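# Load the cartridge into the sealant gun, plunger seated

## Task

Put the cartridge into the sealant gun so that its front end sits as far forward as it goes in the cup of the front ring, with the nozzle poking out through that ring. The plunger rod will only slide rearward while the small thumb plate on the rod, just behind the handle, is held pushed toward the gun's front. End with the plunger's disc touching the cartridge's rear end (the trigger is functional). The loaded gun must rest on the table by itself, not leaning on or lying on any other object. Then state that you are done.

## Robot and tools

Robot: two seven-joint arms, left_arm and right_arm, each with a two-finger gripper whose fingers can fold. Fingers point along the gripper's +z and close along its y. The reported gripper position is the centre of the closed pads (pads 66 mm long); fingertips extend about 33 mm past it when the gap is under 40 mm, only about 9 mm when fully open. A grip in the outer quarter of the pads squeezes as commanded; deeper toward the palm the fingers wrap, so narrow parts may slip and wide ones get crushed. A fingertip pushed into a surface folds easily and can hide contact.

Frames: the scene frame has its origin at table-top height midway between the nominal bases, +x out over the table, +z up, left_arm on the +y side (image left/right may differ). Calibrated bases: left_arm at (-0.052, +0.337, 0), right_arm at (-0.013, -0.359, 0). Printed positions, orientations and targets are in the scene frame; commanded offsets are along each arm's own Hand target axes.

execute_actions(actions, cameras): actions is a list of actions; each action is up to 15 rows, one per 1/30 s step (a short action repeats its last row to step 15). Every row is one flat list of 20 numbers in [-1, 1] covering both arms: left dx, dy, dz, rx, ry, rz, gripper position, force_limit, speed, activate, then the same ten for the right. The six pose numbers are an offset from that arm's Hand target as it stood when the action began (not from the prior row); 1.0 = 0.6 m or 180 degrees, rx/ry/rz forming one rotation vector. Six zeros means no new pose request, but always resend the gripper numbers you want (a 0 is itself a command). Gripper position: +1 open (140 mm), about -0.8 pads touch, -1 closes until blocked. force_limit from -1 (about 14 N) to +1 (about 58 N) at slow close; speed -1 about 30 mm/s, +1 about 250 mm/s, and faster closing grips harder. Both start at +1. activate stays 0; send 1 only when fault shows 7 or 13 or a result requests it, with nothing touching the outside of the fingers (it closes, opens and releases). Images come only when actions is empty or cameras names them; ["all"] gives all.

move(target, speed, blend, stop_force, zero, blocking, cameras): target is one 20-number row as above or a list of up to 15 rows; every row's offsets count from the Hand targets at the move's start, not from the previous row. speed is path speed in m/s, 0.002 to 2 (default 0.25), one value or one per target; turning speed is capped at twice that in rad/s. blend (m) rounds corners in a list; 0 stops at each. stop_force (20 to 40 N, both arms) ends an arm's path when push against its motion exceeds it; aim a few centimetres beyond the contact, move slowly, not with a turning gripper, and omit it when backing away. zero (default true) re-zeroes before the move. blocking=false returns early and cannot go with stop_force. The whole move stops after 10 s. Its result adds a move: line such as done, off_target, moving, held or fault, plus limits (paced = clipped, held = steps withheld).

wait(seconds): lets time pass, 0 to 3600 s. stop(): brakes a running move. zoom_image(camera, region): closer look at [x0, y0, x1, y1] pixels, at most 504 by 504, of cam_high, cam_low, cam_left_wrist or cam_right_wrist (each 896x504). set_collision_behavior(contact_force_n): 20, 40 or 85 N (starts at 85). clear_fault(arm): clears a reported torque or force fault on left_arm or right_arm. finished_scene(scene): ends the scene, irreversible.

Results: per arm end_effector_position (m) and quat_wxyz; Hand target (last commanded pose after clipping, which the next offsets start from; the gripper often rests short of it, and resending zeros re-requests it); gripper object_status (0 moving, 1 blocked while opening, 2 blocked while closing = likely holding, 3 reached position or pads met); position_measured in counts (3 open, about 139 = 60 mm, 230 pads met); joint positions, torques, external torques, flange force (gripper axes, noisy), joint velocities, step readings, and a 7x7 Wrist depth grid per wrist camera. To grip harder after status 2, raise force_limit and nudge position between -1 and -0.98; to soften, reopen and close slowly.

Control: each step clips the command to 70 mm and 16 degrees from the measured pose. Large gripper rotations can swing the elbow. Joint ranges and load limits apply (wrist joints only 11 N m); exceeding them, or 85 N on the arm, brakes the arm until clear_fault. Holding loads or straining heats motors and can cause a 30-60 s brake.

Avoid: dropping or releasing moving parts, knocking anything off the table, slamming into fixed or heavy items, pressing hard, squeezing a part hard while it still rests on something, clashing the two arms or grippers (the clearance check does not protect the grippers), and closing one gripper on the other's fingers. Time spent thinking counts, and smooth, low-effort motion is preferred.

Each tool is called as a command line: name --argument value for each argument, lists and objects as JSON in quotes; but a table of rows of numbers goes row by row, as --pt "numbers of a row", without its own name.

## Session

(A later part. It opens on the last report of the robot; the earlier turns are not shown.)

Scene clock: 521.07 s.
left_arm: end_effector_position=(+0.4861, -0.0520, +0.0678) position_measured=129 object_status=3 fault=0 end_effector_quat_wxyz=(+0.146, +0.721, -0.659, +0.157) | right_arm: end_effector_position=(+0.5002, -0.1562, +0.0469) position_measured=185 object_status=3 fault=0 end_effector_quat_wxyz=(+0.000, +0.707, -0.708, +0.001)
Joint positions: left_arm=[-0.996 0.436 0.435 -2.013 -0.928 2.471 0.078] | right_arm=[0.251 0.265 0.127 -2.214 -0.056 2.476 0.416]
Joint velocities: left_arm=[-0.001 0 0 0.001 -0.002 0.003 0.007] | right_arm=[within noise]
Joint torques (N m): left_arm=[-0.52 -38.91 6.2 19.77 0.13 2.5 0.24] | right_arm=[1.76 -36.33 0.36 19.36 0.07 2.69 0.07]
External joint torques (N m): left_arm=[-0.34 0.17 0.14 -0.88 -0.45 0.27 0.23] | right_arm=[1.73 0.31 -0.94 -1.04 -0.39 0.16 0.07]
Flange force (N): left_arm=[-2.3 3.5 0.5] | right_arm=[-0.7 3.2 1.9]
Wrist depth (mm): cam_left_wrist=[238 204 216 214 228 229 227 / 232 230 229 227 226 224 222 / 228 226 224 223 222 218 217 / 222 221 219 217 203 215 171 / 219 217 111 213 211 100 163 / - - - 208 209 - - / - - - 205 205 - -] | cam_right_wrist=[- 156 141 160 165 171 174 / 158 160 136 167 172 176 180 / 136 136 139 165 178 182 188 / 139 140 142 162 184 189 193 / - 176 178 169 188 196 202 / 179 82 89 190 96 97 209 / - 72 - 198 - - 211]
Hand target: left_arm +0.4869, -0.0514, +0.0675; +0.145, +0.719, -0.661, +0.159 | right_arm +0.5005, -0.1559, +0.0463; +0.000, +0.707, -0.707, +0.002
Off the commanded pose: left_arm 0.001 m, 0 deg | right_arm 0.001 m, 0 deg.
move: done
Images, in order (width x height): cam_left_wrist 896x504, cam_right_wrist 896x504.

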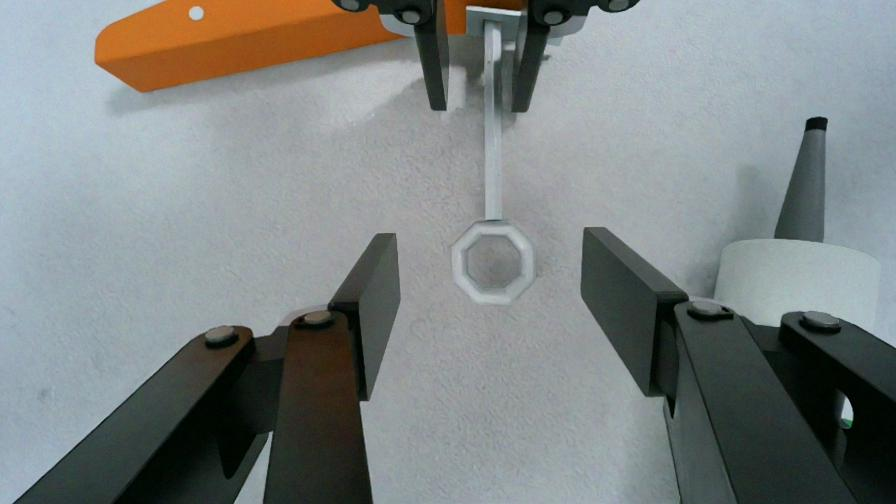

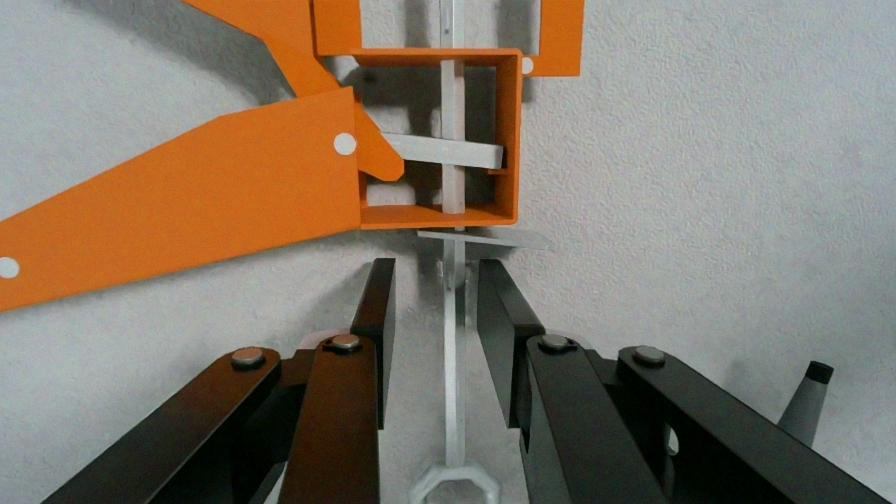

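move --target '[-0.0108,0.0033,0.0527,0,0,0,0.0,0,0,0, 0,0.0117,0,0,0,-0.0278,-0.442,0,0,0]' --speed 0.06 --cameras '["cam_right_wrist","cam_left_wrist"]'

Scene clock: 568.13 s.
left_arm: end_effector_position=(+0.4837, -0.0586, +0.0353) position_measured=129 object_status=3 fault=0 end_effector_quat_wxyz=(+0.147, +0.721, -0.659, +0.156) | right_arm: end_effector_position=(+0.4924, -0.1552, +0.0454) position_measured=185 object_status=3 fault=0 end_effector_quat_wxyz=(+0.002, +0.735, -0.679, +0.000)
Joint positions: left_arm=[-0.971 0.501 0.389 -1.997 -0.99 2.51 0.125] | right_arm=[0.242 0.253 0.143 -2.236 -0.061 2.484 0.347]
Joint velocities: left_arm=[within noise] | right_arm=[0 0.002 0 -0.001 -0.001 0 -0.005]
Joint torques (N m): left_arm=[-0.48 -40.3 6.22 20.09 0.16 2.53 0.36] | right_arm=[0.53 -37.17 1.31 18.74 0.1 2.69 -0.47]
External joint torques (N m): left_arm=[-0.5 0.24 -0.22 0.39 -0.44 0.35 0.34] | right_arm=[0.39 -0.99 -0.16 -1.52 -0.35 0.16 -0.47]
Flange force (N): left_arm=[-0.3 -0.1 2.6] | right_arm=[2.9 7.5 -1.1]
Wrist depth (mm): cam_left_wrist=[179 192 198 192 193 194 192 / 198 196 195 181 192 191 189 / 193 192 191 188 188 186 182 / 189 188 187 184 182 181 149 / 186 185 111 181 178 96 132 / - - - 178 177 - - / - - - 174 174 - -] | cam_right_wrist=[153 155 139 159 147 170 174 / 156 131 133 165 171 173 179 / 133 135 138 154 177 181 186 / 138 168 174 163 183 188 192 / 172 176 176 167 187 195 201 / 178 82 89 189 96 97 208 / - 72 - 198 - - 214]
Hand target: left_arm +0.4856, -0.0589, +0.0361; +0.145, +0.719, -0.661, +0.159 | right_arm +0.4935, -0.1559, +0.0463; +0.000, +0.737, -0.676, +0.002
Off the commanded pose: left_arm 0.002 m, 0 deg | right_arm 0.001 m, 0 deg.
move: done
Images, in order (width x height): cam_left_wrist 896x504, cam_right_wrist 896x504.

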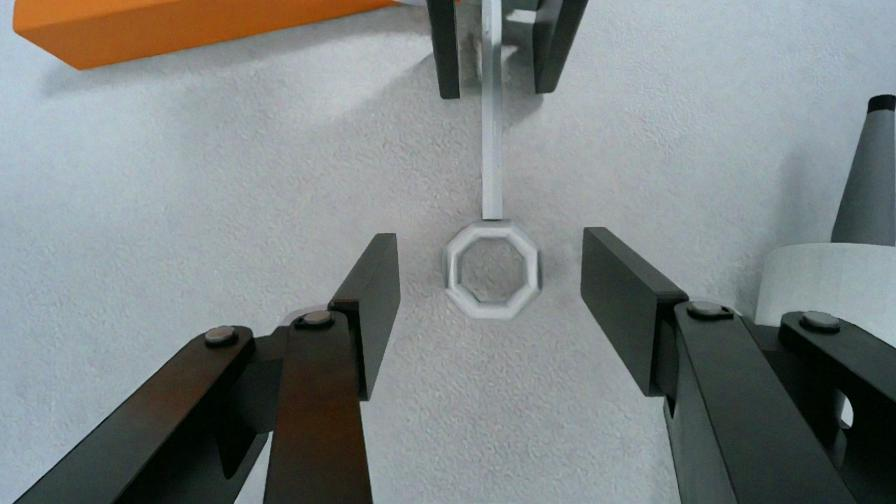

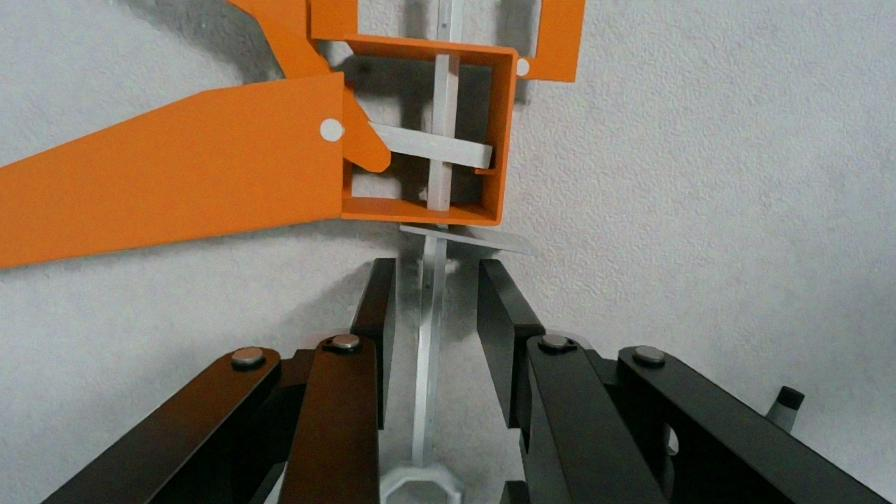

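move --target '[0,0,-0.0065,0,0,0,0.0,0,0,0, 0,0,0,0,0,0,-0.442,0,0,0]' --speed 0.05

execute_actions --actions '[[[0,0,0,0,0,0,-1,0,-1,0, 0,0,0,0,0,0,-0.442,0,0,0]],[[0,0,0,0,0,0,-1,0,-1,0, 0,0,0,0,0,0,-0.442,0,0,0]],[[0,0,0,0,0,0,-1,0,-1,0, 0,0,0,0,0,0,-0.442,0,0,0]]]' --cameras '["cam_left_wrist"]'

Scene clock: 587.13 s.
left_arm: end_effector_position=(+0.4855, -0.0582, +0.0395) position_measured=129 object_status=3 fault=0 end_effector_quat_wxyz=(+0.146, +0.721, -0.659, +0.159) | right_arm: end_effector_position=(+0.4925, -0.1552, +0.0455) position_measured=185 object_status=3 fault=0 end_effector_quat_wxyz=(+0.001, +0.735, -0.678, +0.000)
Joint positions: left_arm=[-0.971 0.494 0.391 -1.998 -0.989 2.51 0.126] | right_arm=[0.242 0.253 0.143 -2.236 -0.061 2.484 0.345]
Joint torques (N m): left_arm=[-1.04 -40.96 7.07 19.1 0.91 2.24 0.22] | right_arm=[1.2 -37.16 0.68 18.85 0.28 2.68 -0.25]
External joint torques (N m): left_arm=[-0.96 -0.74 0.8 -0.57 0.31 0.08 0.21] | right_arm=[1.29 -1.09 -0.58 -1.41 -0.17 0.15 -0.25]
Flange force (N): left_arm=[-0.3 4.3 -4.1] | right_arm=[1.5 7.5 -1.2]
Wrist depth (mm): cam_left_wrist=[175 190 197 195 199 198 196 / 203 202 199 197 195 195 193 / 199 197 195 194 193 189 188 / 196 193 191 187 172 186 147 / - 189 111 185 182 98 136 / - - - 182 180 - - / - - - 178 177 - -] | cam_right_wrist=[152 155 139 160 163 170 174 / 156 131 133 166 171 175 180 / 133 135 138 155 176 181 186 / 138 170 174 161 183 186 - / 173 175 176 168 187 195 203 / 178 82 92 190 96 97 207 / - 72 - 196 - - 216]
Hand target: left_arm +0.4855, -0.0573, +0.0397; +0.145, +0.719, -0.661, +0.159 | right_arm +0.4935, -0.1559, +0.0463; +0.000, +0.737, -0.676, +0.002
Off the commanded pose: left_arm 0.001 m, 0 deg | right_arm 0.001 m, 0 deg.
move: done

Scene clock: 588.83 s.
left_arm: end_effector_position=(+0.4855, -0.0581, +0.0396) position_measured=179 object_status=2 fault=0 end_effector_quat_wxyz=(+0.146, +0.721, -0.659, +0.159) | right_arm: end_effector_position=(+0.4925, -0.1552, +0.0455) position_measured=185 object_status=3 fault=0 end_effector_quat_wxyz=(+0.001, +0.735, -0.678, +0.000)
Joint positions: left_arm=[-0.971 0.493 0.391 -1.999 -0.988 2.51 0.126] | right_arm=[0.242 0.253 0.143 -2.236 -0.061 2.484 0.344]
Joint torques (N m): left_arm=[-1.01 -40.85 7.01 19.29 0.78 2.46 0.21] | right_arm=[1.1 -37.12 0.64 18.8 0.28 2.7 -0.3]
External joint torques (N m): left_arm=[-0.93 -0.39 0.69 -0.57 0.18 0.28 0.2] | right_arm=[0.98 -0.92 -0.81 -1.57 -0.18 0.14 -0.3]
External joint torques at the end of the 1st action: left_arm=[-0.98 -0.6 0.86 -0.68 0.29 0.07 0.15] | right_arm=[0.98 -0.9 -0.84 -1.56 -0.18 0.15 -0.32]
External joint torques at the end of the 2nd action: left_arm=[-1.31 -0.41 0.37 -0.71 0.28 0.08 0.17] | right_arm=[1.09 -1.03 -0.81 -1.43 -0.15 0.16 -0.27]
Flange force (N): left_arm=[-0.4 4.0 -2.7] | right_arm=[2.1 7.5 -0.8]
Flange force at the end of the 1st action (N): left_arm=[-0.3 4.3 -4.0] | right_arm=[2.2 7.4 -0.8]
Flange force at the end of the 2nd action (N): left_arm=[-0.1 4.6 -3.1] | right_arm=[1.9 7.3 -1.0]
Wrist depth (mm): cam_left_wrist=[182 192 201 200 185 198 196 / 203 202 200 197 196 195 192 / 199 196 195 194 192 190 189 / 194 192 191 175 187 186 153 / 191 189 188 174 138 94 138 / 187 - - 181 - - - / - - - 179 - - -] | cam_right_wrist=[152 154 138 160 164 170 173 / 156 131 132 150 171 175 180 / 133 135 139 159 177 181 187 / 167 170 174 158 183 188 193 / 173 175 177 165 187 195 201 / 177 82 92 189 96 97 204 / - 72 - 195 - - 215]
Hand target: left_arm +0.4855, -0.0573, +0.0397; +0.145, +0.719, -0.661, +0.159 | right_arm +0.4935, -0.1559, +0.0463; +0.000, +0.737, -0.676, +0.002
Off the commanded pose: left_arm 0.001 m, 0 deg | right_arm 0.001 m, 0 deg.
Step readings (end_effector_position of left_arm | right_arm; steps 1 to 15: 1st action; 16 to 30: 2nd action; 31 to 45: 3rd action):
0: (+0.4855, -0.0582, +0.0395) | (+0.4925, -0.1552, +0.0455)
1: (+0.4855, -0.0582, +0.0395) | (+0.4925, -0.1552, +0.0455)
2: (+0.4855, -0.0582, +0.0395) | (+0.4925, -0.1552, +0.0455)
4: (+0.4855, -0.0582, +0.0395) | (+0.4925, -0.1552, +0.0455)
8: (+0.4855, -0.0582, +0.0395) | (+0.4925, -0.1552, +0.0455)
15: (+0.4855, -0.0582, +0.0395) | (+0.4925, -0.1552, +0.0455)
16: (+0.4855, -0.0582, +0.0395) | (+0.4925, -0.1552, +0.0455)
17: (+0.4855, -0.0582, +0.0395) | (+0.4925, -0.1552, +0.0455)
19: (+0.4855, -0.0582, +0.0395) | (+0.4925, -0.1552, +0.0455)
23: (+0.4855, -0.0582, +0.0395) | (+0.4925, -0.1552, +0.0455)
30: (+0.4855, -0.0581, +0.0394) | (+0.4925, -0.1552, +0.0455)
31: (+0.4855, -0.0581, +0.0395) | (+0.4925, -0.1552, +0.0455)
32: (+0.4855, -0.0581, +0.0395) | (+0.4925, -0.1552, +0.0455)
34: (+0.4855, -0.0581, +0.0395) | (+0.4925, -0.1552, +0.0455)
38: (+0.4855, -0.0581, +0.0395) | (+0.4925, -0.1552, +0.0455)
45: (+0.4855, -0.0581, +0.0396) | (+0.4925, -0.1552, +0.0455)

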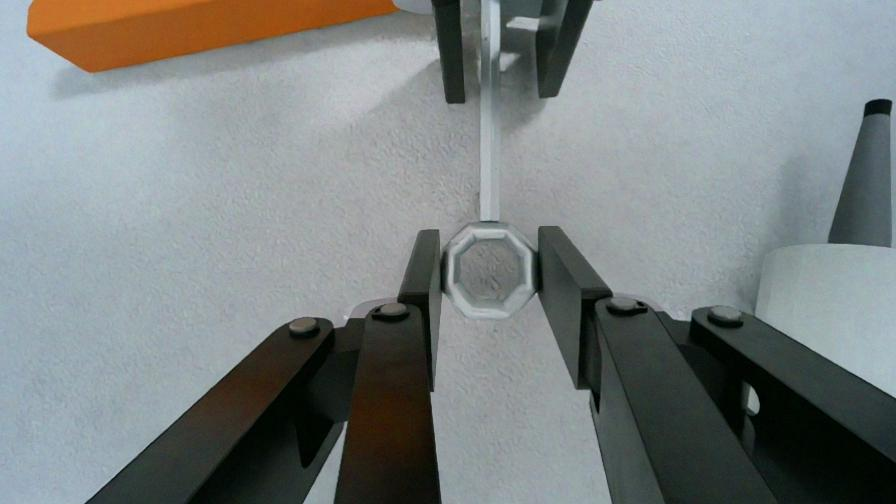

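move --target '[0,0,0,0,0,0,-1,0,-1,0, 0.0166,0.0015,0,0,0,0,-0.442,0,0,0]' --speed 0.03 --cameras '["cam_right_wrist","cam_left_wrist"]'

Scene clock: 604.80 s.
left_arm: end_effector_position=(+0.4850, -0.0588, +0.0396) position_measured=179 object_status=2 fault=0 end_effector_quat_wxyz=(+0.146, +0.720, -0.659, +0.159) | right_arm: end_effector_position=(+0.4918, -0.1630, +0.0455) position_measured=185 object_status=3 fault=0 end_effector_quat_wxyz=(+0.001, +0.737, -0.676, +0.001)
Joint positions: left_arm=[-0.972 0.493 0.391 -1.999 -0.988 2.51 0.126] | right_arm=[0.231 0.244 0.141 -2.25 -0.061 2.489 0.329]
Joint velocities: left_arm=[within noise] | right_arm=[0.001 0 0.001 0 0.001 0 -0.004]
Joint torques (N m): left_arm=[-0.59 -40.8 7.47 18.98 0.87 2.09 0.25] | right_arm=[-0.95 -36.93 -0.34 18.72 0.1 2.6 -0.45]
External joint torques (N m): left_arm=[-0.68 -0.47 1.05 -0.75 0.27 -0.09 0.24] | right_arm=[-0.94 -1.25 -1.6 -1.4 -0.34 0.08 -0.45]
Flange force (N): left_arm=[-0.8 3.6 -3.9] | right_arm=[5.1 6.9 -1.8]
Wrist depth (mm): cam_left_wrist=[180 194 201 191 198 199 197 / 202 201 201 196 196 195 192 / 198 198 195 194 192 190 189 / 194 193 192 187 186 186 153 / 191 189 - 183 139 - 138 / 186 - - 182 - - - / - - - - - - -] | cam_right_wrist=[153 154 140 161 166 169 173 / 157 158 134 159 171 175 180 / 133 134 138 154 176 181 187 / 137 140 173 161 183 188 192 / 173 175 177 167 187 195 201 / 178 82 89 190 96 97 210 / - 72 - 197 - - 216]
Hand target: left_arm +0.4855, -0.0573, +0.0397; +0.145, +0.719, -0.661, +0.159 | right_arm +0.4934, -0.1659, +0.0463; +0.000, +0.737, -0.676, +0.002
Off the commanded pose: left_arm 0.002 m, 0 deg | right_arm 0.003 m, 0 deg.
move: done
Images, in order (width x height): cam_left_wrist 896x504, cam_right_wrist 896x504.

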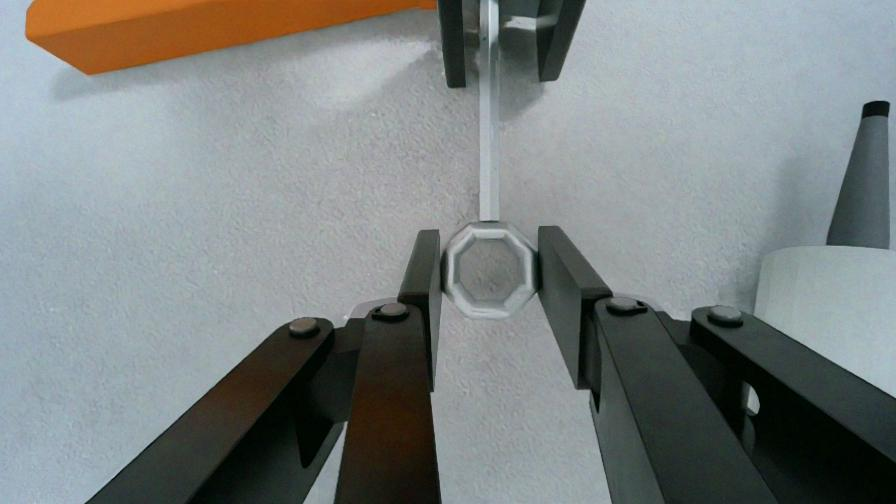

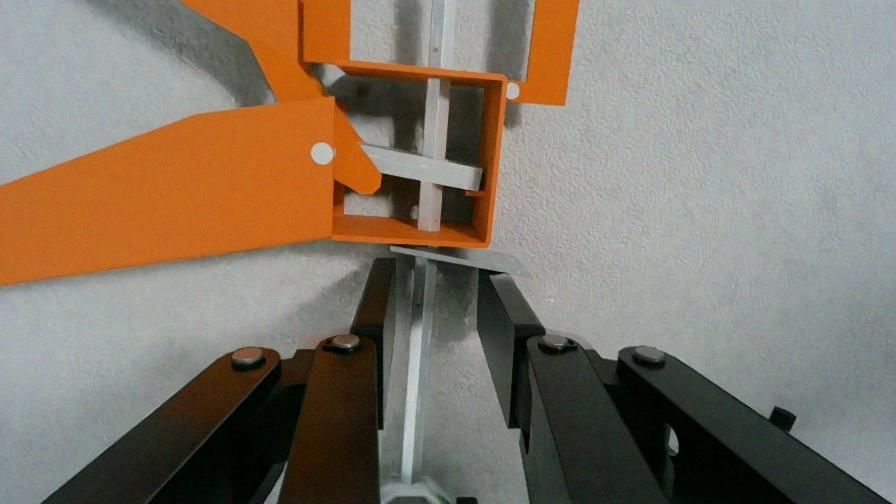

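move --target '[0,0,0,0,0,0,-1,0,-1,0, 0.0083,0.0007,0,0,0,0,-0.442,0,0,0]' --speed 0.03 --cameras '["cam_right_wrist"]'

zoom_image --camera "cam_right_wrist" --region '[320, 180, 560, 340]'

Scene clock: 624.43 s.
left_arm: end_effector_position=(+0.4841, -0.0604, +0.0400) position_measured=179 object_status=2 fault=0 end_effector_quat_wxyz=(+0.147, +0.719, -0.660, +0.159) | right_arm: end_effector_position=(+0.4913, -0.1647, +0.0459) position_measured=185 object_status=3 fault=0 end_effector_quat_wxyz=(+0.000, +0.738, -0.675, +0.001)
Joint positions: left_arm=[-0.973 0.492 0.389 -1.999 -0.988 2.51 0.126] | right_arm=[0.228 0.24 0.141 -2.256 -0.059 2.492 0.32]
Joint velocities: left_arm=[within noise] | right_arm=[-0.001 0.001 0 0.001 -0.001 0.001 -0.006]
Joint torques (N m): left_arm=[0.14 -40.45 8.06 18.08 1.4 2.01 0.44] | right_arm=[-2.62 -36.67 -2.21 18.38 -0.01 2.46 -0.55]
External joint torques (N m): left_arm=[0.18 -0.03 1.77 -1.75 0.8 -0.16 0.43] | right_arm=[-2.68 -1.05 -3.51 -1.79 -0.46 -0.08 -0.55]
Flange force (N): left_arm=[-2.9 4.2 -5.4] | right_arm=[8.7 6.7 -1.5]
Wrist depth (mm): cam_left_wrist=[177 193 203 201 200 202 197 / - 203 201 197 196 196 194 / 200 197 196 194 192 190 189 / - 194 192 188 187 187 153 / 191 189 189 184 172 - 138 / 187 - - 181 181 - - / - - - 177 - - -] | cam_right_wrist=[153 153 140 161 164 170 173 / 158 133 134 159 172 175 180 / 133 135 139 154 177 182 187 / 138 140 174 161 184 189 192 / 173 175 177 167 187 195 200 / 178 82 92 190 96 97 209 / - 72 - 197 - - 215]
Hand target: left_arm +0.4855, -0.0573, +0.0397; +0.145, +0.719, -0.661, +0.159 | right_arm +0.4934, -0.1709, +0.0463; +0.000, +0.737, -0.676, +0.002
Off the commanded pose: left_arm 0.003 m, 0 deg | right_arm 0.007 m, 0 deg.
move: off_target (right_arm)

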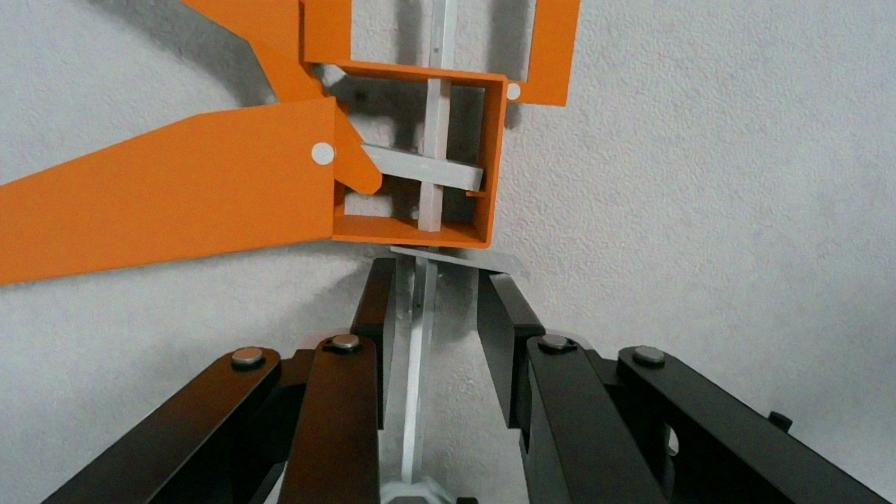

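Scaled by 2.100 from the camera's image (finer frame: 1280x720).

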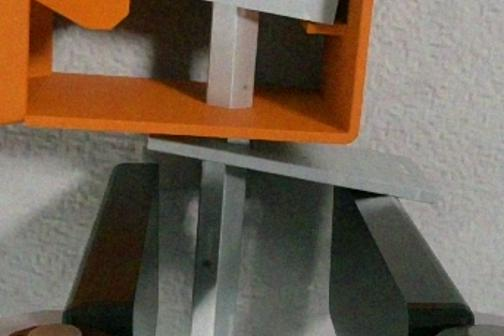

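move --target '[-0.0151,0,-0.007,0,0,0,-1,0,-1,0, 0.0,0,0,0,0,0,-0.442,0,0,0]' --speed 0.03 --cameras '["cam_right_wrist", "cam_left_wrist"]'

zoom_image --camera "cam_right_wrist" --region '[320, 180, 560, 340]'

Scene clock: 638.17 s.
left_arm: end_effector_position=(+0.4813, -0.0571, +0.0418) position_measured=179 object_status=2 fault=0 end_effector_quat_wxyz=(+0.150, +0.720, -0.658, +0.160) | right_arm: end_effector_position=(+0.4913, -0.1621, +0.0467) position_measured=185 object_status=3 fault=0 end_effector_quat_wxyz=(-0.001, +0.739, -0.673, +0.001)
Joint positions: left_arm=[-0.967 0.479 0.386 -2.013 -0.99 2.51 0.13] | right_arm=[0.228 0.239 0.145 -2.256 -0.057 2.494 0.318]
Joint velocities: left_arm=[0.002 0 -0.001 -0.001 0 -0.001 0.004] | right_arm=[within noise]
Joint torques (N m): left_arm=[3 -39.8 10.32 16.26 1.61 2.47 0.94] | right_arm=[-3.61 -35.99 -4 18.27 -0.49 2.17 -0.41]
External joint torques (N m): left_arm=[2.95 0.37 4.15 -3.63 1.01 0.3 0.92] | right_arm=[-3.66 -0.41 -5.32 -1.93 -0.94 -0.37 -0.41]
Flange force (N): left_arm=[-9.7 5.8 -8.0] | right_arm=[10.0 4.6 -0.2]
Wrist depth (mm): cam_left_wrist=[178 190 203 204 204 202 201 / 206 202 202 200 199 198 196 / 200 199 197 195 194 194 192 / 196 196 193 176 189 189 142 / 192 192 190 186 172 - 138 / 188 - - 184 - - - / - - - 180 - - -] | cam_right_wrist=[154 155 139 162 165 170 174 / 158 159 134 167 171 176 180 / 134 135 138 152 177 181 187 / 137 140 174 163 184 189 193 / 175 177 178 167 188 195 201 / 179 82 92 190 96 97 209 / - 72 - 197 - - 215]
Hand target: left_arm +0.4846, -0.0473, +0.0397; +0.145, +0.719, -0.661, +0.159 | right_arm +0.4934, -0.1709, +0.0463; +0.000, +0.737, -0.676, +0.002
Off the commanded pose: left_arm 0.011 m, 1 deg | right_arm 0.009 m, 0 deg.
move: off_target (left_arm)
Images, in order (width x height): cam_left_wrist 896x504, cam_right_wrist 896x504.

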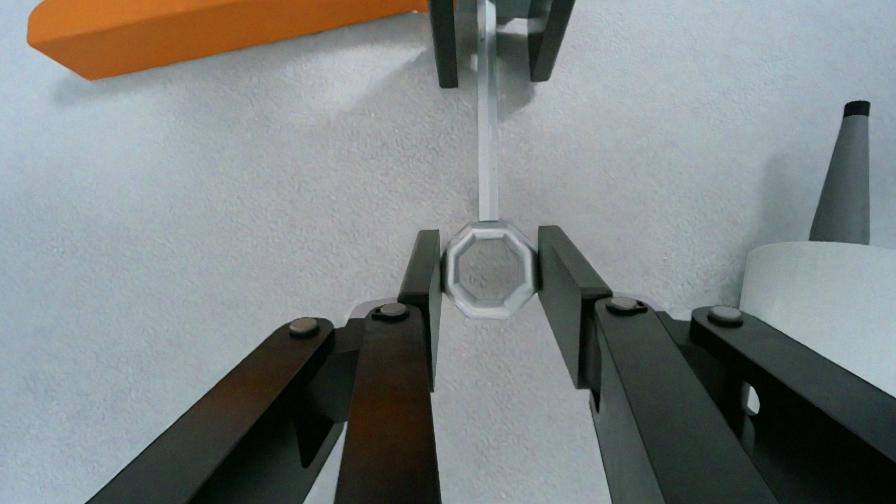

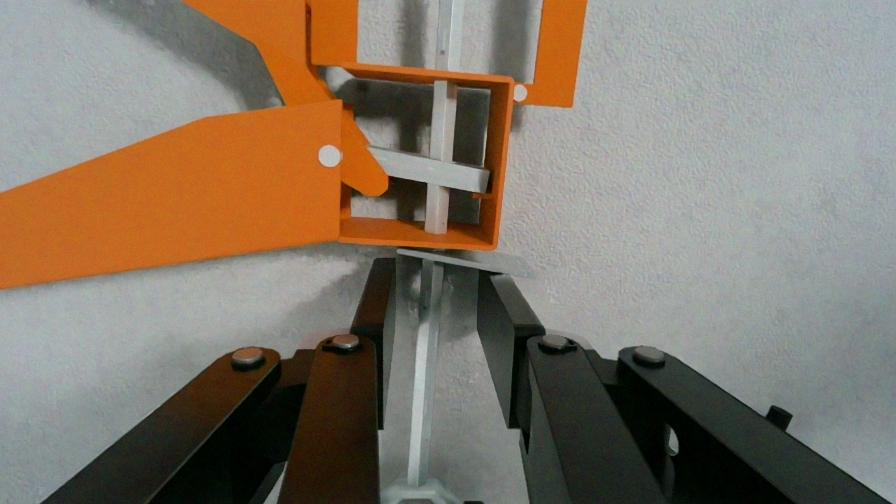

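Scaled by 2.100 from the camera's image (finer frame: 1280x720).

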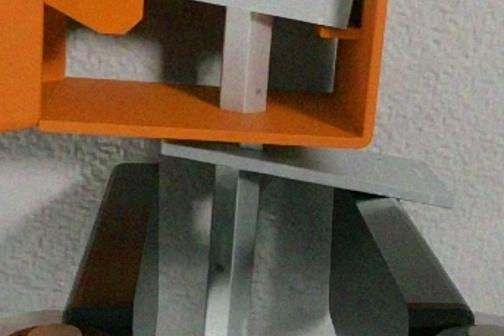

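move --target '[0,0,0,0,0,0,-1,0,-1,0, 0.0116,0.001,0,0,0,0,-0.442,0,0,0]' --speed 0.03 --cameras '["cam_right_wrist"]'

zoom_image --camera "cam_right_wrist" --region '[320, 180, 560, 340]'

Scene clock: 669.23 s.
left_arm: end_effector_position=(+0.4799, -0.0593, +0.0423) position_measured=179 object_status=2 fault=0 end_effector_quat_wxyz=(+0.151, +0.719, -0.659, +0.160) | right_arm: end_effector_position=(+0.4907, -0.1651, +0.0472) position_measured=185 object_status=3 fault=0 end_effector_quat_wxyz=(-0.003, +0.739, -0.673, +0.000)
Joint positions: left_arm=[-0.966 0.477 0.381 -2.014 -0.99 2.51 0.132] | right_arm=[0.222 0.233 0.145 -2.263 -0.053 2.498 0.31]
Joint velocities: left_arm=[within noise] | right_arm=[-0.001 0.001 0.001 -0.001 0.001 0 -0.004]
Joint torques (N m): left_arm=[3.85 -39.58 10.89 15.96 1.99 2.57 0.67] | right_arm=[-5.67 -35.82 -5.72 17.66 -0.89 2.08 -0.44]
External joint torques (N m): left_arm=[3.94 0.39 4.96 -3.75 1.39 0.44 0.66] | right_arm=[-5.77 -0.3 -7.05 -2.61 -1.34 -0.49 -0.44]
Flange force (N): left_arm=[-9.8 4.7 -9.5] | right_arm=[14.1 5.6 0.1]
Wrist depth (mm): cam_left_wrist=[178 187 199 185 204 203 201 / 205 205 204 201 199 198 198 / 201 199 198 197 196 193 192 / 197 196 193 179 189 190 146 / 192 191 190 187 139 155 138 / 188 - - 183 184 - - / - - - 180 - - -] | cam_right_wrist=[154 154 140 163 148 171 174 / 159 160 135 151 172 175 180 / 134 135 138 154 179 181 186 / 138 140 175 164 184 189 195 / 175 177 179 167 188 196 202 / 180 82 92 192 96 201 207 / - 72 - 197 - - -]
Hand target: left_arm +0.4846, -0.0473, +0.0397; +0.145, +0.719, -0.661, +0.159 | right_arm +0.4935, -0.1779, +0.0463; +0.000, +0.737, -0.676, +0.002
Off the commanded pose: left_arm 0.013 m, 1 deg | right_arm 0.013 m, 1 deg.
move: off_target (right_arm)

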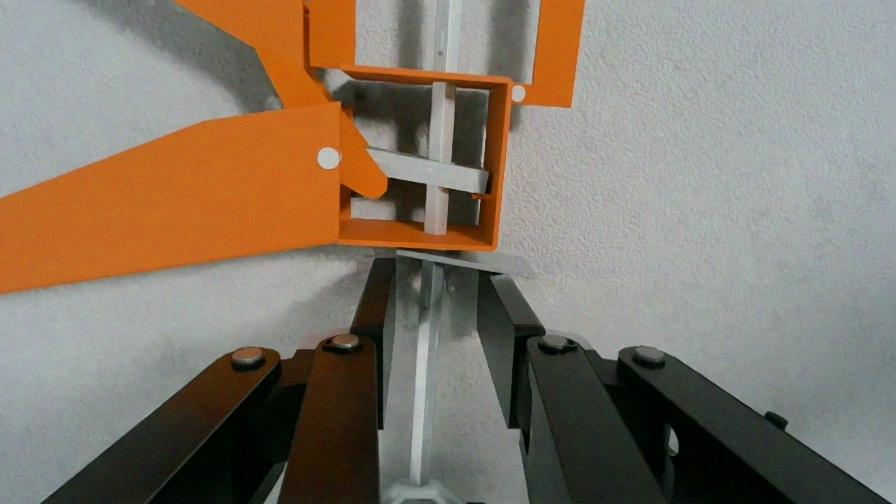

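Scaled by 2.100 from the camera's image (finer frame: 1280x720).

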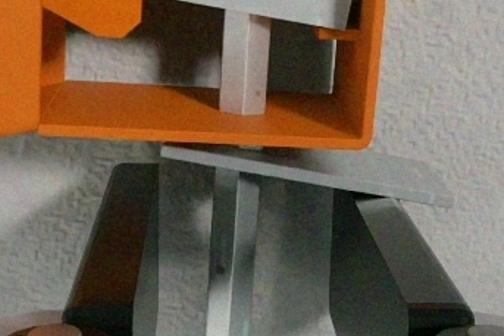

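move --target '[-0.0076,0,-0.0035,0,0,0,-1,0,-1,0, 0.01,0.001,0,0,0,0,-0.442,0,0,0]' --speed 0.03 --cameras '["cam_right_wrist"]'

zoom_image --camera "cam_right_wrist" --region '[320, 180, 560, 340]'

Scene clock: 718.37 s.
left_arm: end_effector_position=(+0.4788, -0.0553, +0.0425) position_measured=179 object_status=2 fault=0 end_effector_quat_wxyz=(+0.152, +0.719, -0.659, +0.160) | right_arm: end_effector_position=(+0.4923, -0.1722, +0.0476) position_measured=185 object_status=3 fault=0 end_effector_quat_wxyz=(-0.004, +0.739, -0.674, +0.001)
Joint positions: left_arm=[-0.96 0.47 0.38 -2.023 -0.991 2.509 0.14] | right_arm=[0.213 0.228 0.141 -2.27 -0.051 2.503 0.297]
Joint velocities: left_arm=[within noise] | right_arm=[0 0 0 0 -0.001 -0.001 -0.005]
Joint torques (N m): left_arm=[4.08 -39.26 11.1 15.77 2.03 2.88 0.73] | right_arm=[-4.79 -35.68 -4.98 17.26 -0.92 1.79 -0.55]
External joint torques (N m): left_arm=[4.16 0.65 5.25 -4.08 1.43 0.74 0.72] | right_arm=[-4.78 -0.33 -6.16 -3.01 -1.37 -0.79 -0.55]
Flange force (N): left_arm=[-10.6 5.4 -9.3] | right_arm=[12.8 7.2 -0.7]
Wrist depth (mm): cam_left_wrist=[187 202 207 206 204 204 201 / 207 204 203 200 199 199 198 / 201 198 199 196 196 194 193 / 196 195 194 190 190 190 141 / 193 191 191 186 140 153 137 / 188 - - 183 184 - - / - - - 180 - - -] | cam_right_wrist=[155 155 140 162 166 170 173 / 159 161 136 167 172 176 180 / 136 135 138 150 178 183 187 / 139 140 148 160 185 190 194 / 176 177 111 166 189 196 201 / 180 82 92 191 98 200 208 / - 72 - 200 - - 217]
Hand target: left_arm +0.4842, -0.0423, +0.0397; +0.145, +0.719, -0.661, +0.159 | right_arm +0.4934, -0.1839, +0.0463; +0.000, +0.737, -0.676, +0.002
Off the commanded pose: left_arm 0.014 m, 1 deg | right_arm 0.012 m, 1 deg.
move: off_target (left_arm, right_arm)

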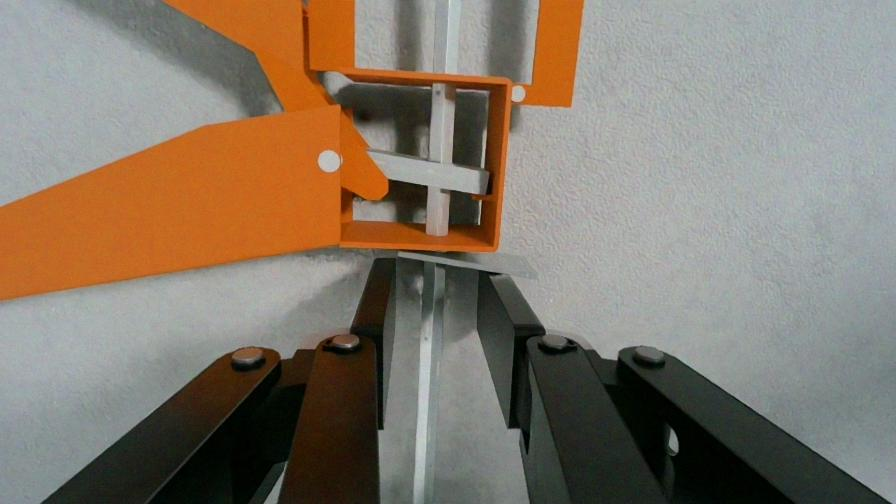

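Scaled by 2.100 from the camera's image (finer frame: 1280x720).

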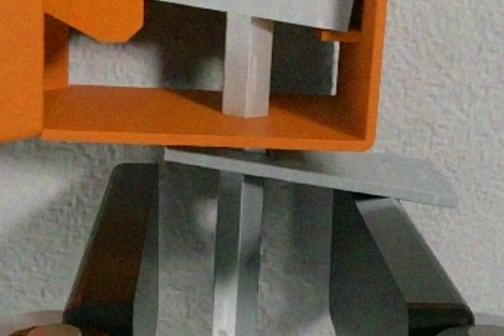

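move --target '[-0.0604,0,-0.028,0,0,0,-1,0,-1,0, 0,0,0,0,0,0,-0.442,0,0,0]' --speed 0.04 --cameras '["cam_right_wrist", "cam_left_wrist"]'

Scene clock: 730.03 s.
left_arm: end_effector_position=(+0.4752, -0.0161, +0.0422) position_measured=179 object_status=2 fault=0 end_effector_quat_wxyz=(+0.153, +0.719, -0.659, +0.159) | right_arm: end_effector_position=(+0.4934, -0.1725, +0.0483) position_measured=185 object_status=3 fault=0 end_effector_quat_wxyz=(-0.006, +0.739, -0.674, +0.002)
Joint positions: left_arm=[-0.917 0.421 0.388 -2.096 -0.993 2.504 0.207] | right_arm=[0.211 0.227 0.141 -2.271 -0.049 2.506 0.294]
Joint velocities: left_arm=[0 -0.001 0.001 0 -0.001 0.001 0.004] | right_arm=[within noise]
Joint torques (N m): left_arm=[4.35 -37.52 10.84 15.46 2.05 2.91 0.73] | right_arm=[-4.57 -34.68 -5.27 17.37 -1.18 1.51 -0.47]
External joint torques (N m): left_arm=[4.38 0.4 5.54 -3.92 1.49 0.88 0.72] | right_arm=[-4.6 0.61 -6.48 -2.86 -1.62 -1.07 -0.46]
Flange force (N): left_arm=[-10.6 5.6 -10.1] | right_arm=[11.6 4.1 0.8]
Wrist depth (mm): cam_left_wrist=[211 210 209 205 206 204 203 / 205 205 202 200 200 199 197 / 201 199 197 197 195 193 143 / 196 194 193 190 190 189 140 / 193 191 191 186 138 144 137 / 185 - - 184 - - - / - - - 179 - - -] | cam_right_wrist=[156 156 141 163 165 170 174 / 160 162 136 149 172 176 180 / 137 136 139 149 178 183 187 / 139 141 170 160 185 190 193 / 177 180 180 167 190 196 201 / 182 82 92 193 96 201 210 / - 72 - 201 - - 214]
Hand target: left_arm +0.4808, -0.0025, +0.0397; +0.145, +0.719, -0.661, +0.159 | right_arm +0.4934, -0.1839, +0.0463; +0.000, +0.737, -0.676, +0.002
Off the commanded pose: left_arm 0.015 m, 1 deg | right_arm 0.012 m, 1 deg.
move: off_target (left_arm)
Images, in order (width x height): cam_left_wrist 896x504, cam_right_wrist 896x504.

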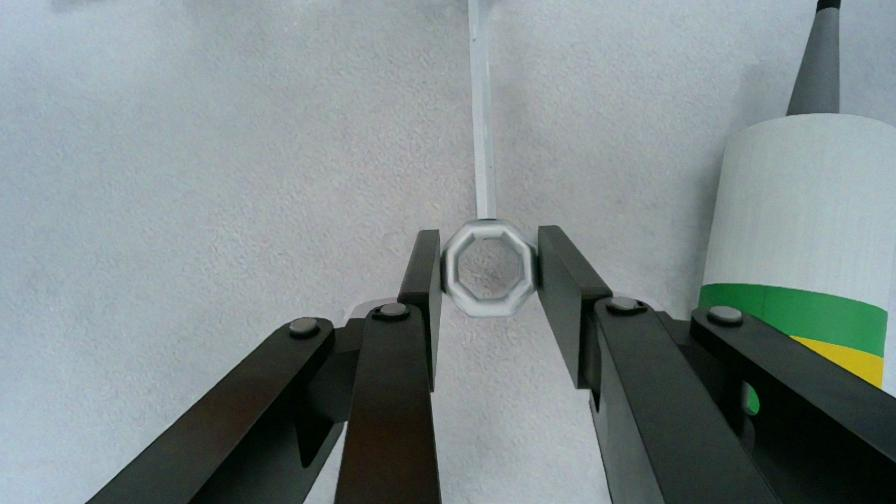

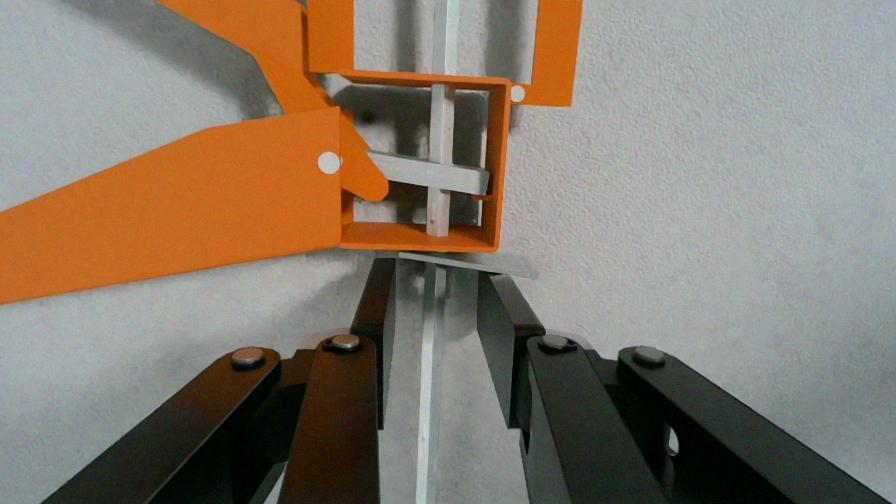

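move --target '[-0.0604,0,-0.028,0,0,0,-1,0,-1,0, 0,0,0,0,0,0,-0.442,0,0,0]' --speed 0.04

move --target '[-0.0377,0,-0.0175,0,0,0,-1,0,-1,0, 0,0,0,0,0,0,-0.442,0,0,0]' --speed 0.04 --cameras '["cam_right_wrist", "cam_high"]'

zoom_image --camera "cam_high" --region '[260, 210, 480, 330]'

Scene clock: 755.67 s.
left_arm: end_effector_position=(+0.4714, +0.0224, +0.0421) position_measured=179 object_status=2 fault=0 end_effector_quat_wxyz=(+0.154, +0.718, -0.660, +0.159) | right_arm: end_effector_position=(+0.4940, -0.1722, +0.0488) position_measured=185 object_status=3 fault=0 end_effector_quat_wxyz=(-0.007, +0.739, -0.674, +0.002)
Joint positions: left_arm=[-0.874 0.377 0.401 -2.159 -0.991 2.495 0.276] | right_arm=[0.211 0.226 0.141 -2.271 -0.048 2.507 0.293]
Joint velocities: left_arm=[0.001 0 0.001 -0.002 -0.001 0.001 0.005] | right_arm=[within noise]
Joint torques (N m): left_arm=[5.02 -35.47 11.06 15.49 2.09 3.44 0.71] | right_arm=[-4.54 -34.35 -5.33 16.84 -1.22 1.19 -0.43]
External joint torques (N m): left_arm=[5.06 0.73 6.23 -3.6 1.56 1.48 0.69] | right_arm=[-4.67 0.95 -6.63 -3.44 -1.66 -1.4 -0.43]
Flange force (N): left_arm=[-10.9 4.5 -9.4] | right_arm=[11.9 4.9 1.0]
Wrist depth (mm): cam_left_wrist=[- - 207 206 206 203 151 / 204 204 203 200 - 197 151 / 200 199 197 196 196 161 143 / 195 194 193 189 174 158 139 / 191 191 - 186 139 139 136 / 187 - - 183 - - - / - - - 178 - - -] | cam_right_wrist=[156 157 141 163 166 170 176 / 160 162 137 168 172 176 180 / 137 137 139 151 179 183 187 / 140 141 171 160 186 189 194 / 177 180 181 167 188 199 201 / 183 82 92 194 96 202 210 / - 72 - 202 - - 217]
Hand target: left_arm +0.4774, +0.0373, +0.0397; +0.145, +0.719, -0.661, +0.159 | right_arm +0.4934, -0.1839, +0.0463; +0.000, +0.737, -0.676, +0.002
Off the commanded pose: left_arm 0.016 m, 1 deg | right_arm 0.012 m, 1 deg.
move: off_target (left_arm)

Scene clock: 756.87 s.
left_arm: end_effector_position=(+0.4698, +0.0458, +0.0430) position_measured=179 object_status=2 fault=0 end_effector_quat_wxyz=(+0.154, +0.717, -0.660, +0.159) | right_arm: end_effector_position=(+0.4948, -0.1715, +0.0498) position_measured=185 object_status=3 fault=0 end_effector_quat_wxyz=(-0.008, +0.739, -0.674, +0.002)
Joint positions: left_arm=[-0.847 0.351 0.411 -2.193 -0.988 2.487 0.317] | right_arm=[0.212 0.225 0.141 -2.27 -0.048 2.508 0.293]
Joint velocities: left_arm=[0.001 0 0 -0.001 0.001 0 0.005] | right_arm=[within noise]
Joint torques (N m): left_arm=[5.23 -33.74 11.31 15.05 2.23 3.67 0.64] | right_arm=[-4.6 -34.51 -5.31 17.04 -1.31 1.07 -0.41]
External joint torques (N m): left_arm=[5.16 1.41 6.65 -3.91 1.72 1.74 0.63] | right_arm=[-4.68 0.81 -6.55 -3.3 -1.76 -1.54 -0.41]
Flange force (N): left_arm=[-11.2 4.6 -9.0] | right_arm=[11.7 4.5 0.4]
Wrist depth (mm): cam_left_wrist=[211 210 210 207 208 181 154 / 205 206 203 202 200 161 148 / 201 200 198 197 196 162 145 / 196 195 196 191 191 150 141 / - 191 - 186 140 141 139 / - - - 184 184 - - / - - - 180 - - -] | cam_right_wrist=[158 158 141 164 167 171 174 / 161 163 137 169 174 177 180 / 137 137 139 150 180 183 188 / 140 141 172 159 186 191 194 / 179 181 182 167 192 196 - / 186 82 92 195 96 97 211 / - 72 - 203 - - 218]
Hand target: left_arm +0.4753, +0.0621, +0.0397; +0.145, +0.719, -0.661, +0.159 | right_arm +0.4934, -0.1839, +0.0463; +0.000, +0.737, -0.676, +0.002
Off the commanded pose: left_arm 0.018 m, 1 deg | right_arm 0.013 m, 1 deg.
move: off_target (left_arm)
Images, in order (width x height): cam_high 896x504, cam_right_wrist 896x504.

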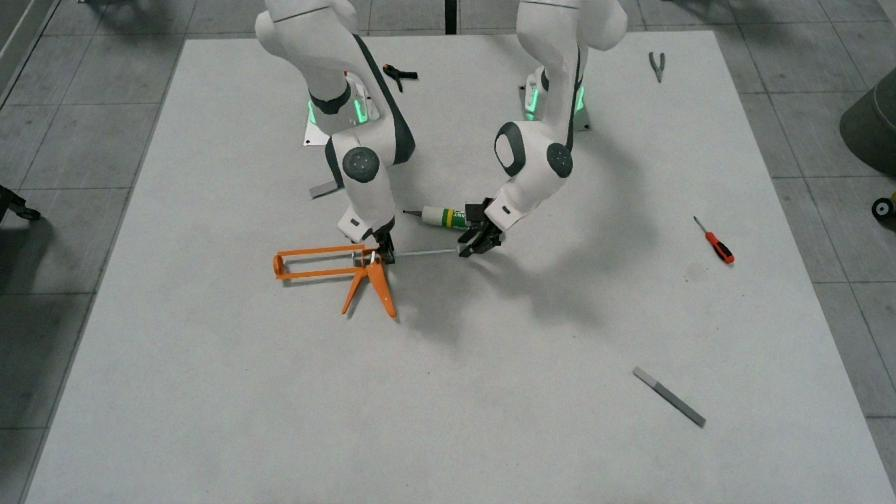

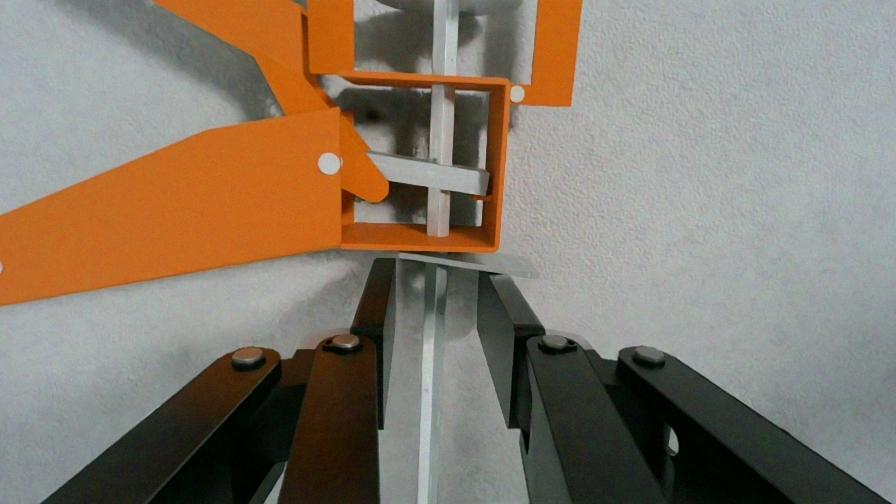

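Scaled by 2.291 from the camera's image (finer frame: 1280x720).

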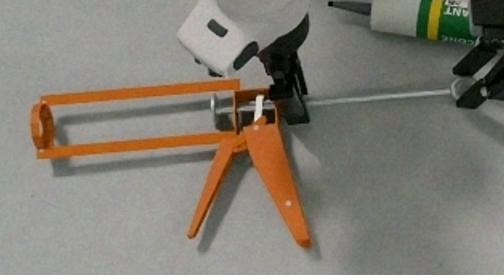

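move --target '[-0.0196,0,-0.0091,0,0,0,-1,0,-1,0, 0,0,0,0,0,0,-0.442,0,0,0]' --speed 0.04 --cameras '["cam_right_wrist", "cam_left_wrist"]'

Scene clock: 783.47 s.
left_arm: end_effector_position=(+0.4689, +0.0576, +0.0435) position_measured=179 object_status=2 fault=0 end_effector_quat_wxyz=(+0.155, +0.717, -0.661, +0.160) | right_arm: end_effector_position=(+0.4951, -0.1714, +0.0501) position_measured=185 object_status=3 fault=0 end_effector_quat_wxyz=(-0.008, +0.739, -0.674, +0.003)
Joint positions: left_arm=[-0.833 0.339 0.417 -2.209 -0.985 2.482 0.339] | right_arm=[0.212 0.224 0.141 -2.27 -0.048 2.508 0.293]
Joint velocities: left_arm=[0 -0.001 0.001 0.001 0 0 0.006] | right_arm=[within noise]
Joint torques (N m): left_arm=[5.74 -33.01 11.56 14.64 2.37 3.78 0.66] | right_arm=[-4.74 -33.68 -5.47 16.9 -1.25 1.25 -0.41]
External joint torques (N m): left_arm=[5.7 1.78 7.03 -4.35 1.86 1.87 0.65] | right_arm=[-4.91 1.48 -6.8 -3.34 -1.7 -1.34 -0.41]
Flange force (N): left_arm=[-12.3 5.0 -9.1] | right_arm=[11.8 3.3 2.2]
Wrist depth (mm): cam_left_wrist=[213 210 210 207 207 205 - / - 207 205 199 201 158 150 / 201 202 196 197 197 157 145 / 197 194 195 191 175 147 143 / 191 191 192 187 139 138 143 / 188 - - 183 183 - - / - - - 180 - - -] | cam_right_wrist=[158 158 141 157 148 170 175 / 162 163 136 147 174 178 181 / 137 137 139 150 181 184 188 / 140 141 158 159 184 191 195 / 179 182 183 167 191 198 202 / 186 82 92 194 96 202 211 / - 72 - 204 - - 218]
Hand target: left_arm +0.4742, +0.0750, +0.0397; +0.145, +0.719, -0.661, +0.159 | right_arm +0.4934, -0.1839, +0.0463; +0.000, +0.737, -0.676, +0.002
Off the commanded pose: left_arm 0.019 m, 1 deg | right_arm 0.013 m, 1 deg.
move: off_target (left_arm)
Images, in order (width x height): cam_left_wrist 896x504, cam_right_wrist 896x504.

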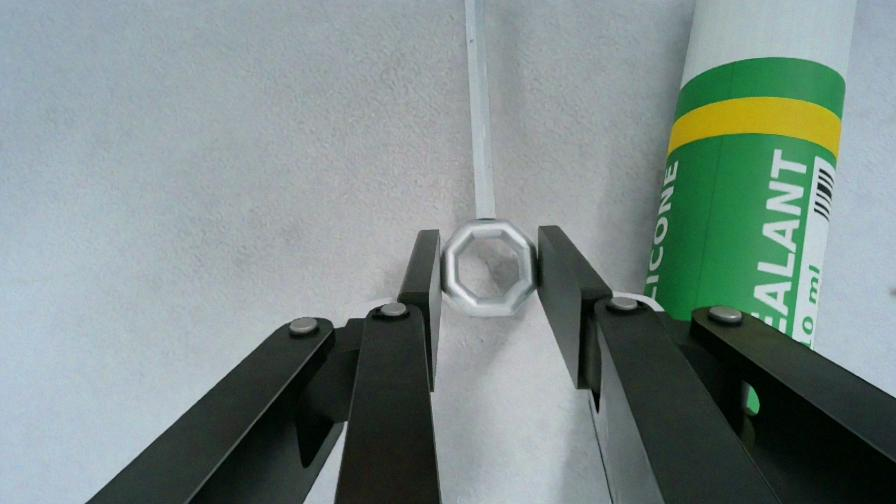

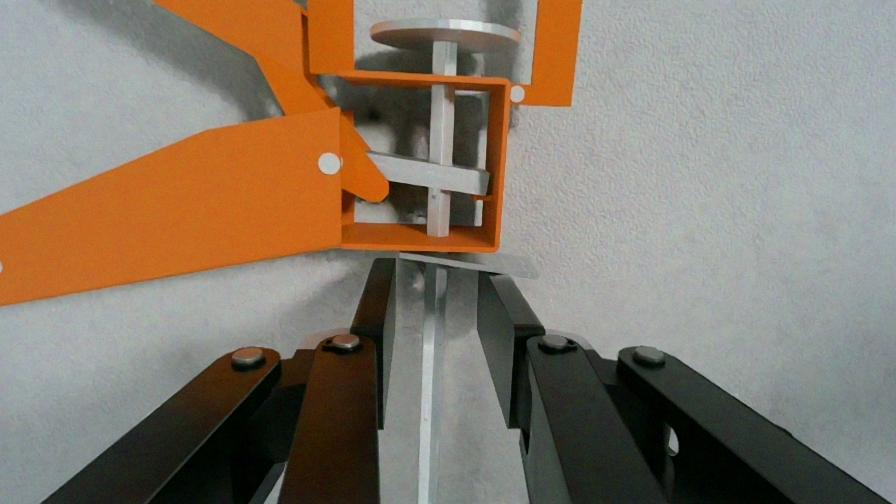

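move --target '[-0.0106,0,-0.0049,0,0,0,-1,0,-1,0, 0,0,0,0,0,0,-0.442,0,0,0]' --speed 0.03 --cameras '["cam_right_wrist"]'

Scene clock: 799.27 s.
left_arm: end_effector_position=(+0.4686, +0.0646, +0.0437) position_measured=179 object_status=2 fault=0 end_effector_quat_wxyz=(+0.154, +0.716, -0.662, +0.160) | right_arm: end_effector_position=(+0.4952, -0.1711, +0.0503) position_measured=185 object_status=3 fault=0 end_effector_quat_wxyz=(-0.008, +0.739, -0.673, +0.003)
Joint positions: left_arm=[-0.825 0.332 0.421 -2.218 -0.983 2.479 0.352] | right_arm=[0.212 0.224 0.142 -2.27 -0.048 2.508 0.293]
Joint velocities: left_arm=[0 0 -0.001 -0.002 0 0 0.004] | right_arm=[within noise]
Joint torques (N m): left_arm=[5.63 -32.48 11.65 14.72 2.29 3.79 0.65] | right_arm=[-4.59 -33.31 -5.62 16.21 -1.16 1.13 -0.41]
External joint torques (N m): left_arm=[5.65 1.86 7.26 -4.11 1.79 1.92 0.64] | right_arm=[-4.53 1.98 -6.73 -4.17 -1.61 -1.48 -0.41]
Flange force (N): left_arm=[-12.2 4.3 -8.8] | right_arm=[11.7 5.0 3.1]
Wrist depth (mm): cam_left_wrist=[212 210 210 207 208 175 152 / 207 207 204 202 201 164 197 / 201 201 199 198 197 155 146 / 198 196 194 177 191 145 146 / 192 191 191 187 138 138 139 / 190 - - 185 - - - / - - - 180 - - -] | cam_right_wrist=[158 158 140 163 167 172 175 / - 164 137 169 174 177 181 / 136 136 139 150 181 184 187 / 140 141 159 160 187 191 195 / 180 182 183 167 192 198 201 / 186 82 93 195 96 97 206 / - 72 - 204 - - 220]
Hand target: left_arm +0.4736, +0.0820, +0.0397; +0.145, +0.719, -0.661, +0.159 | right_arm +0.4934, -0.1839, +0.0463; +0.000, +0.737, -0.676, +0.002
Off the commanded pose: left_arm 0.019 m, 1 deg | right_arm 0.013 m, 1 deg.
move: off_target (left_arm)

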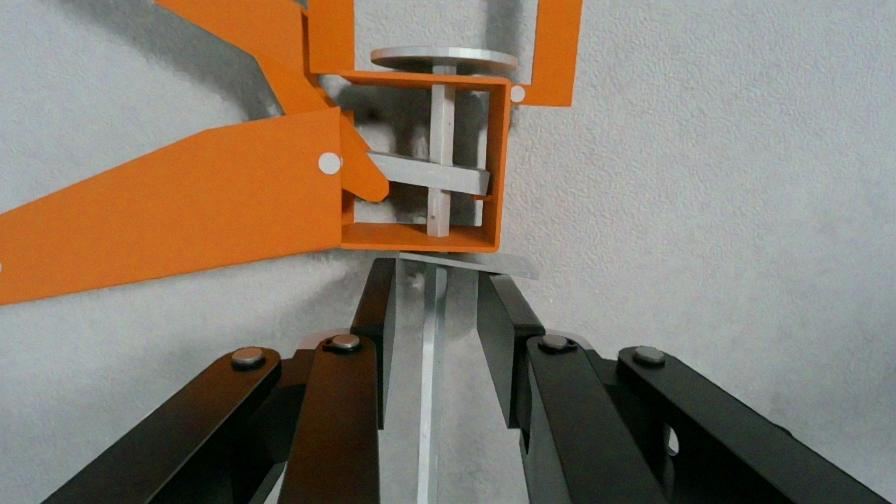

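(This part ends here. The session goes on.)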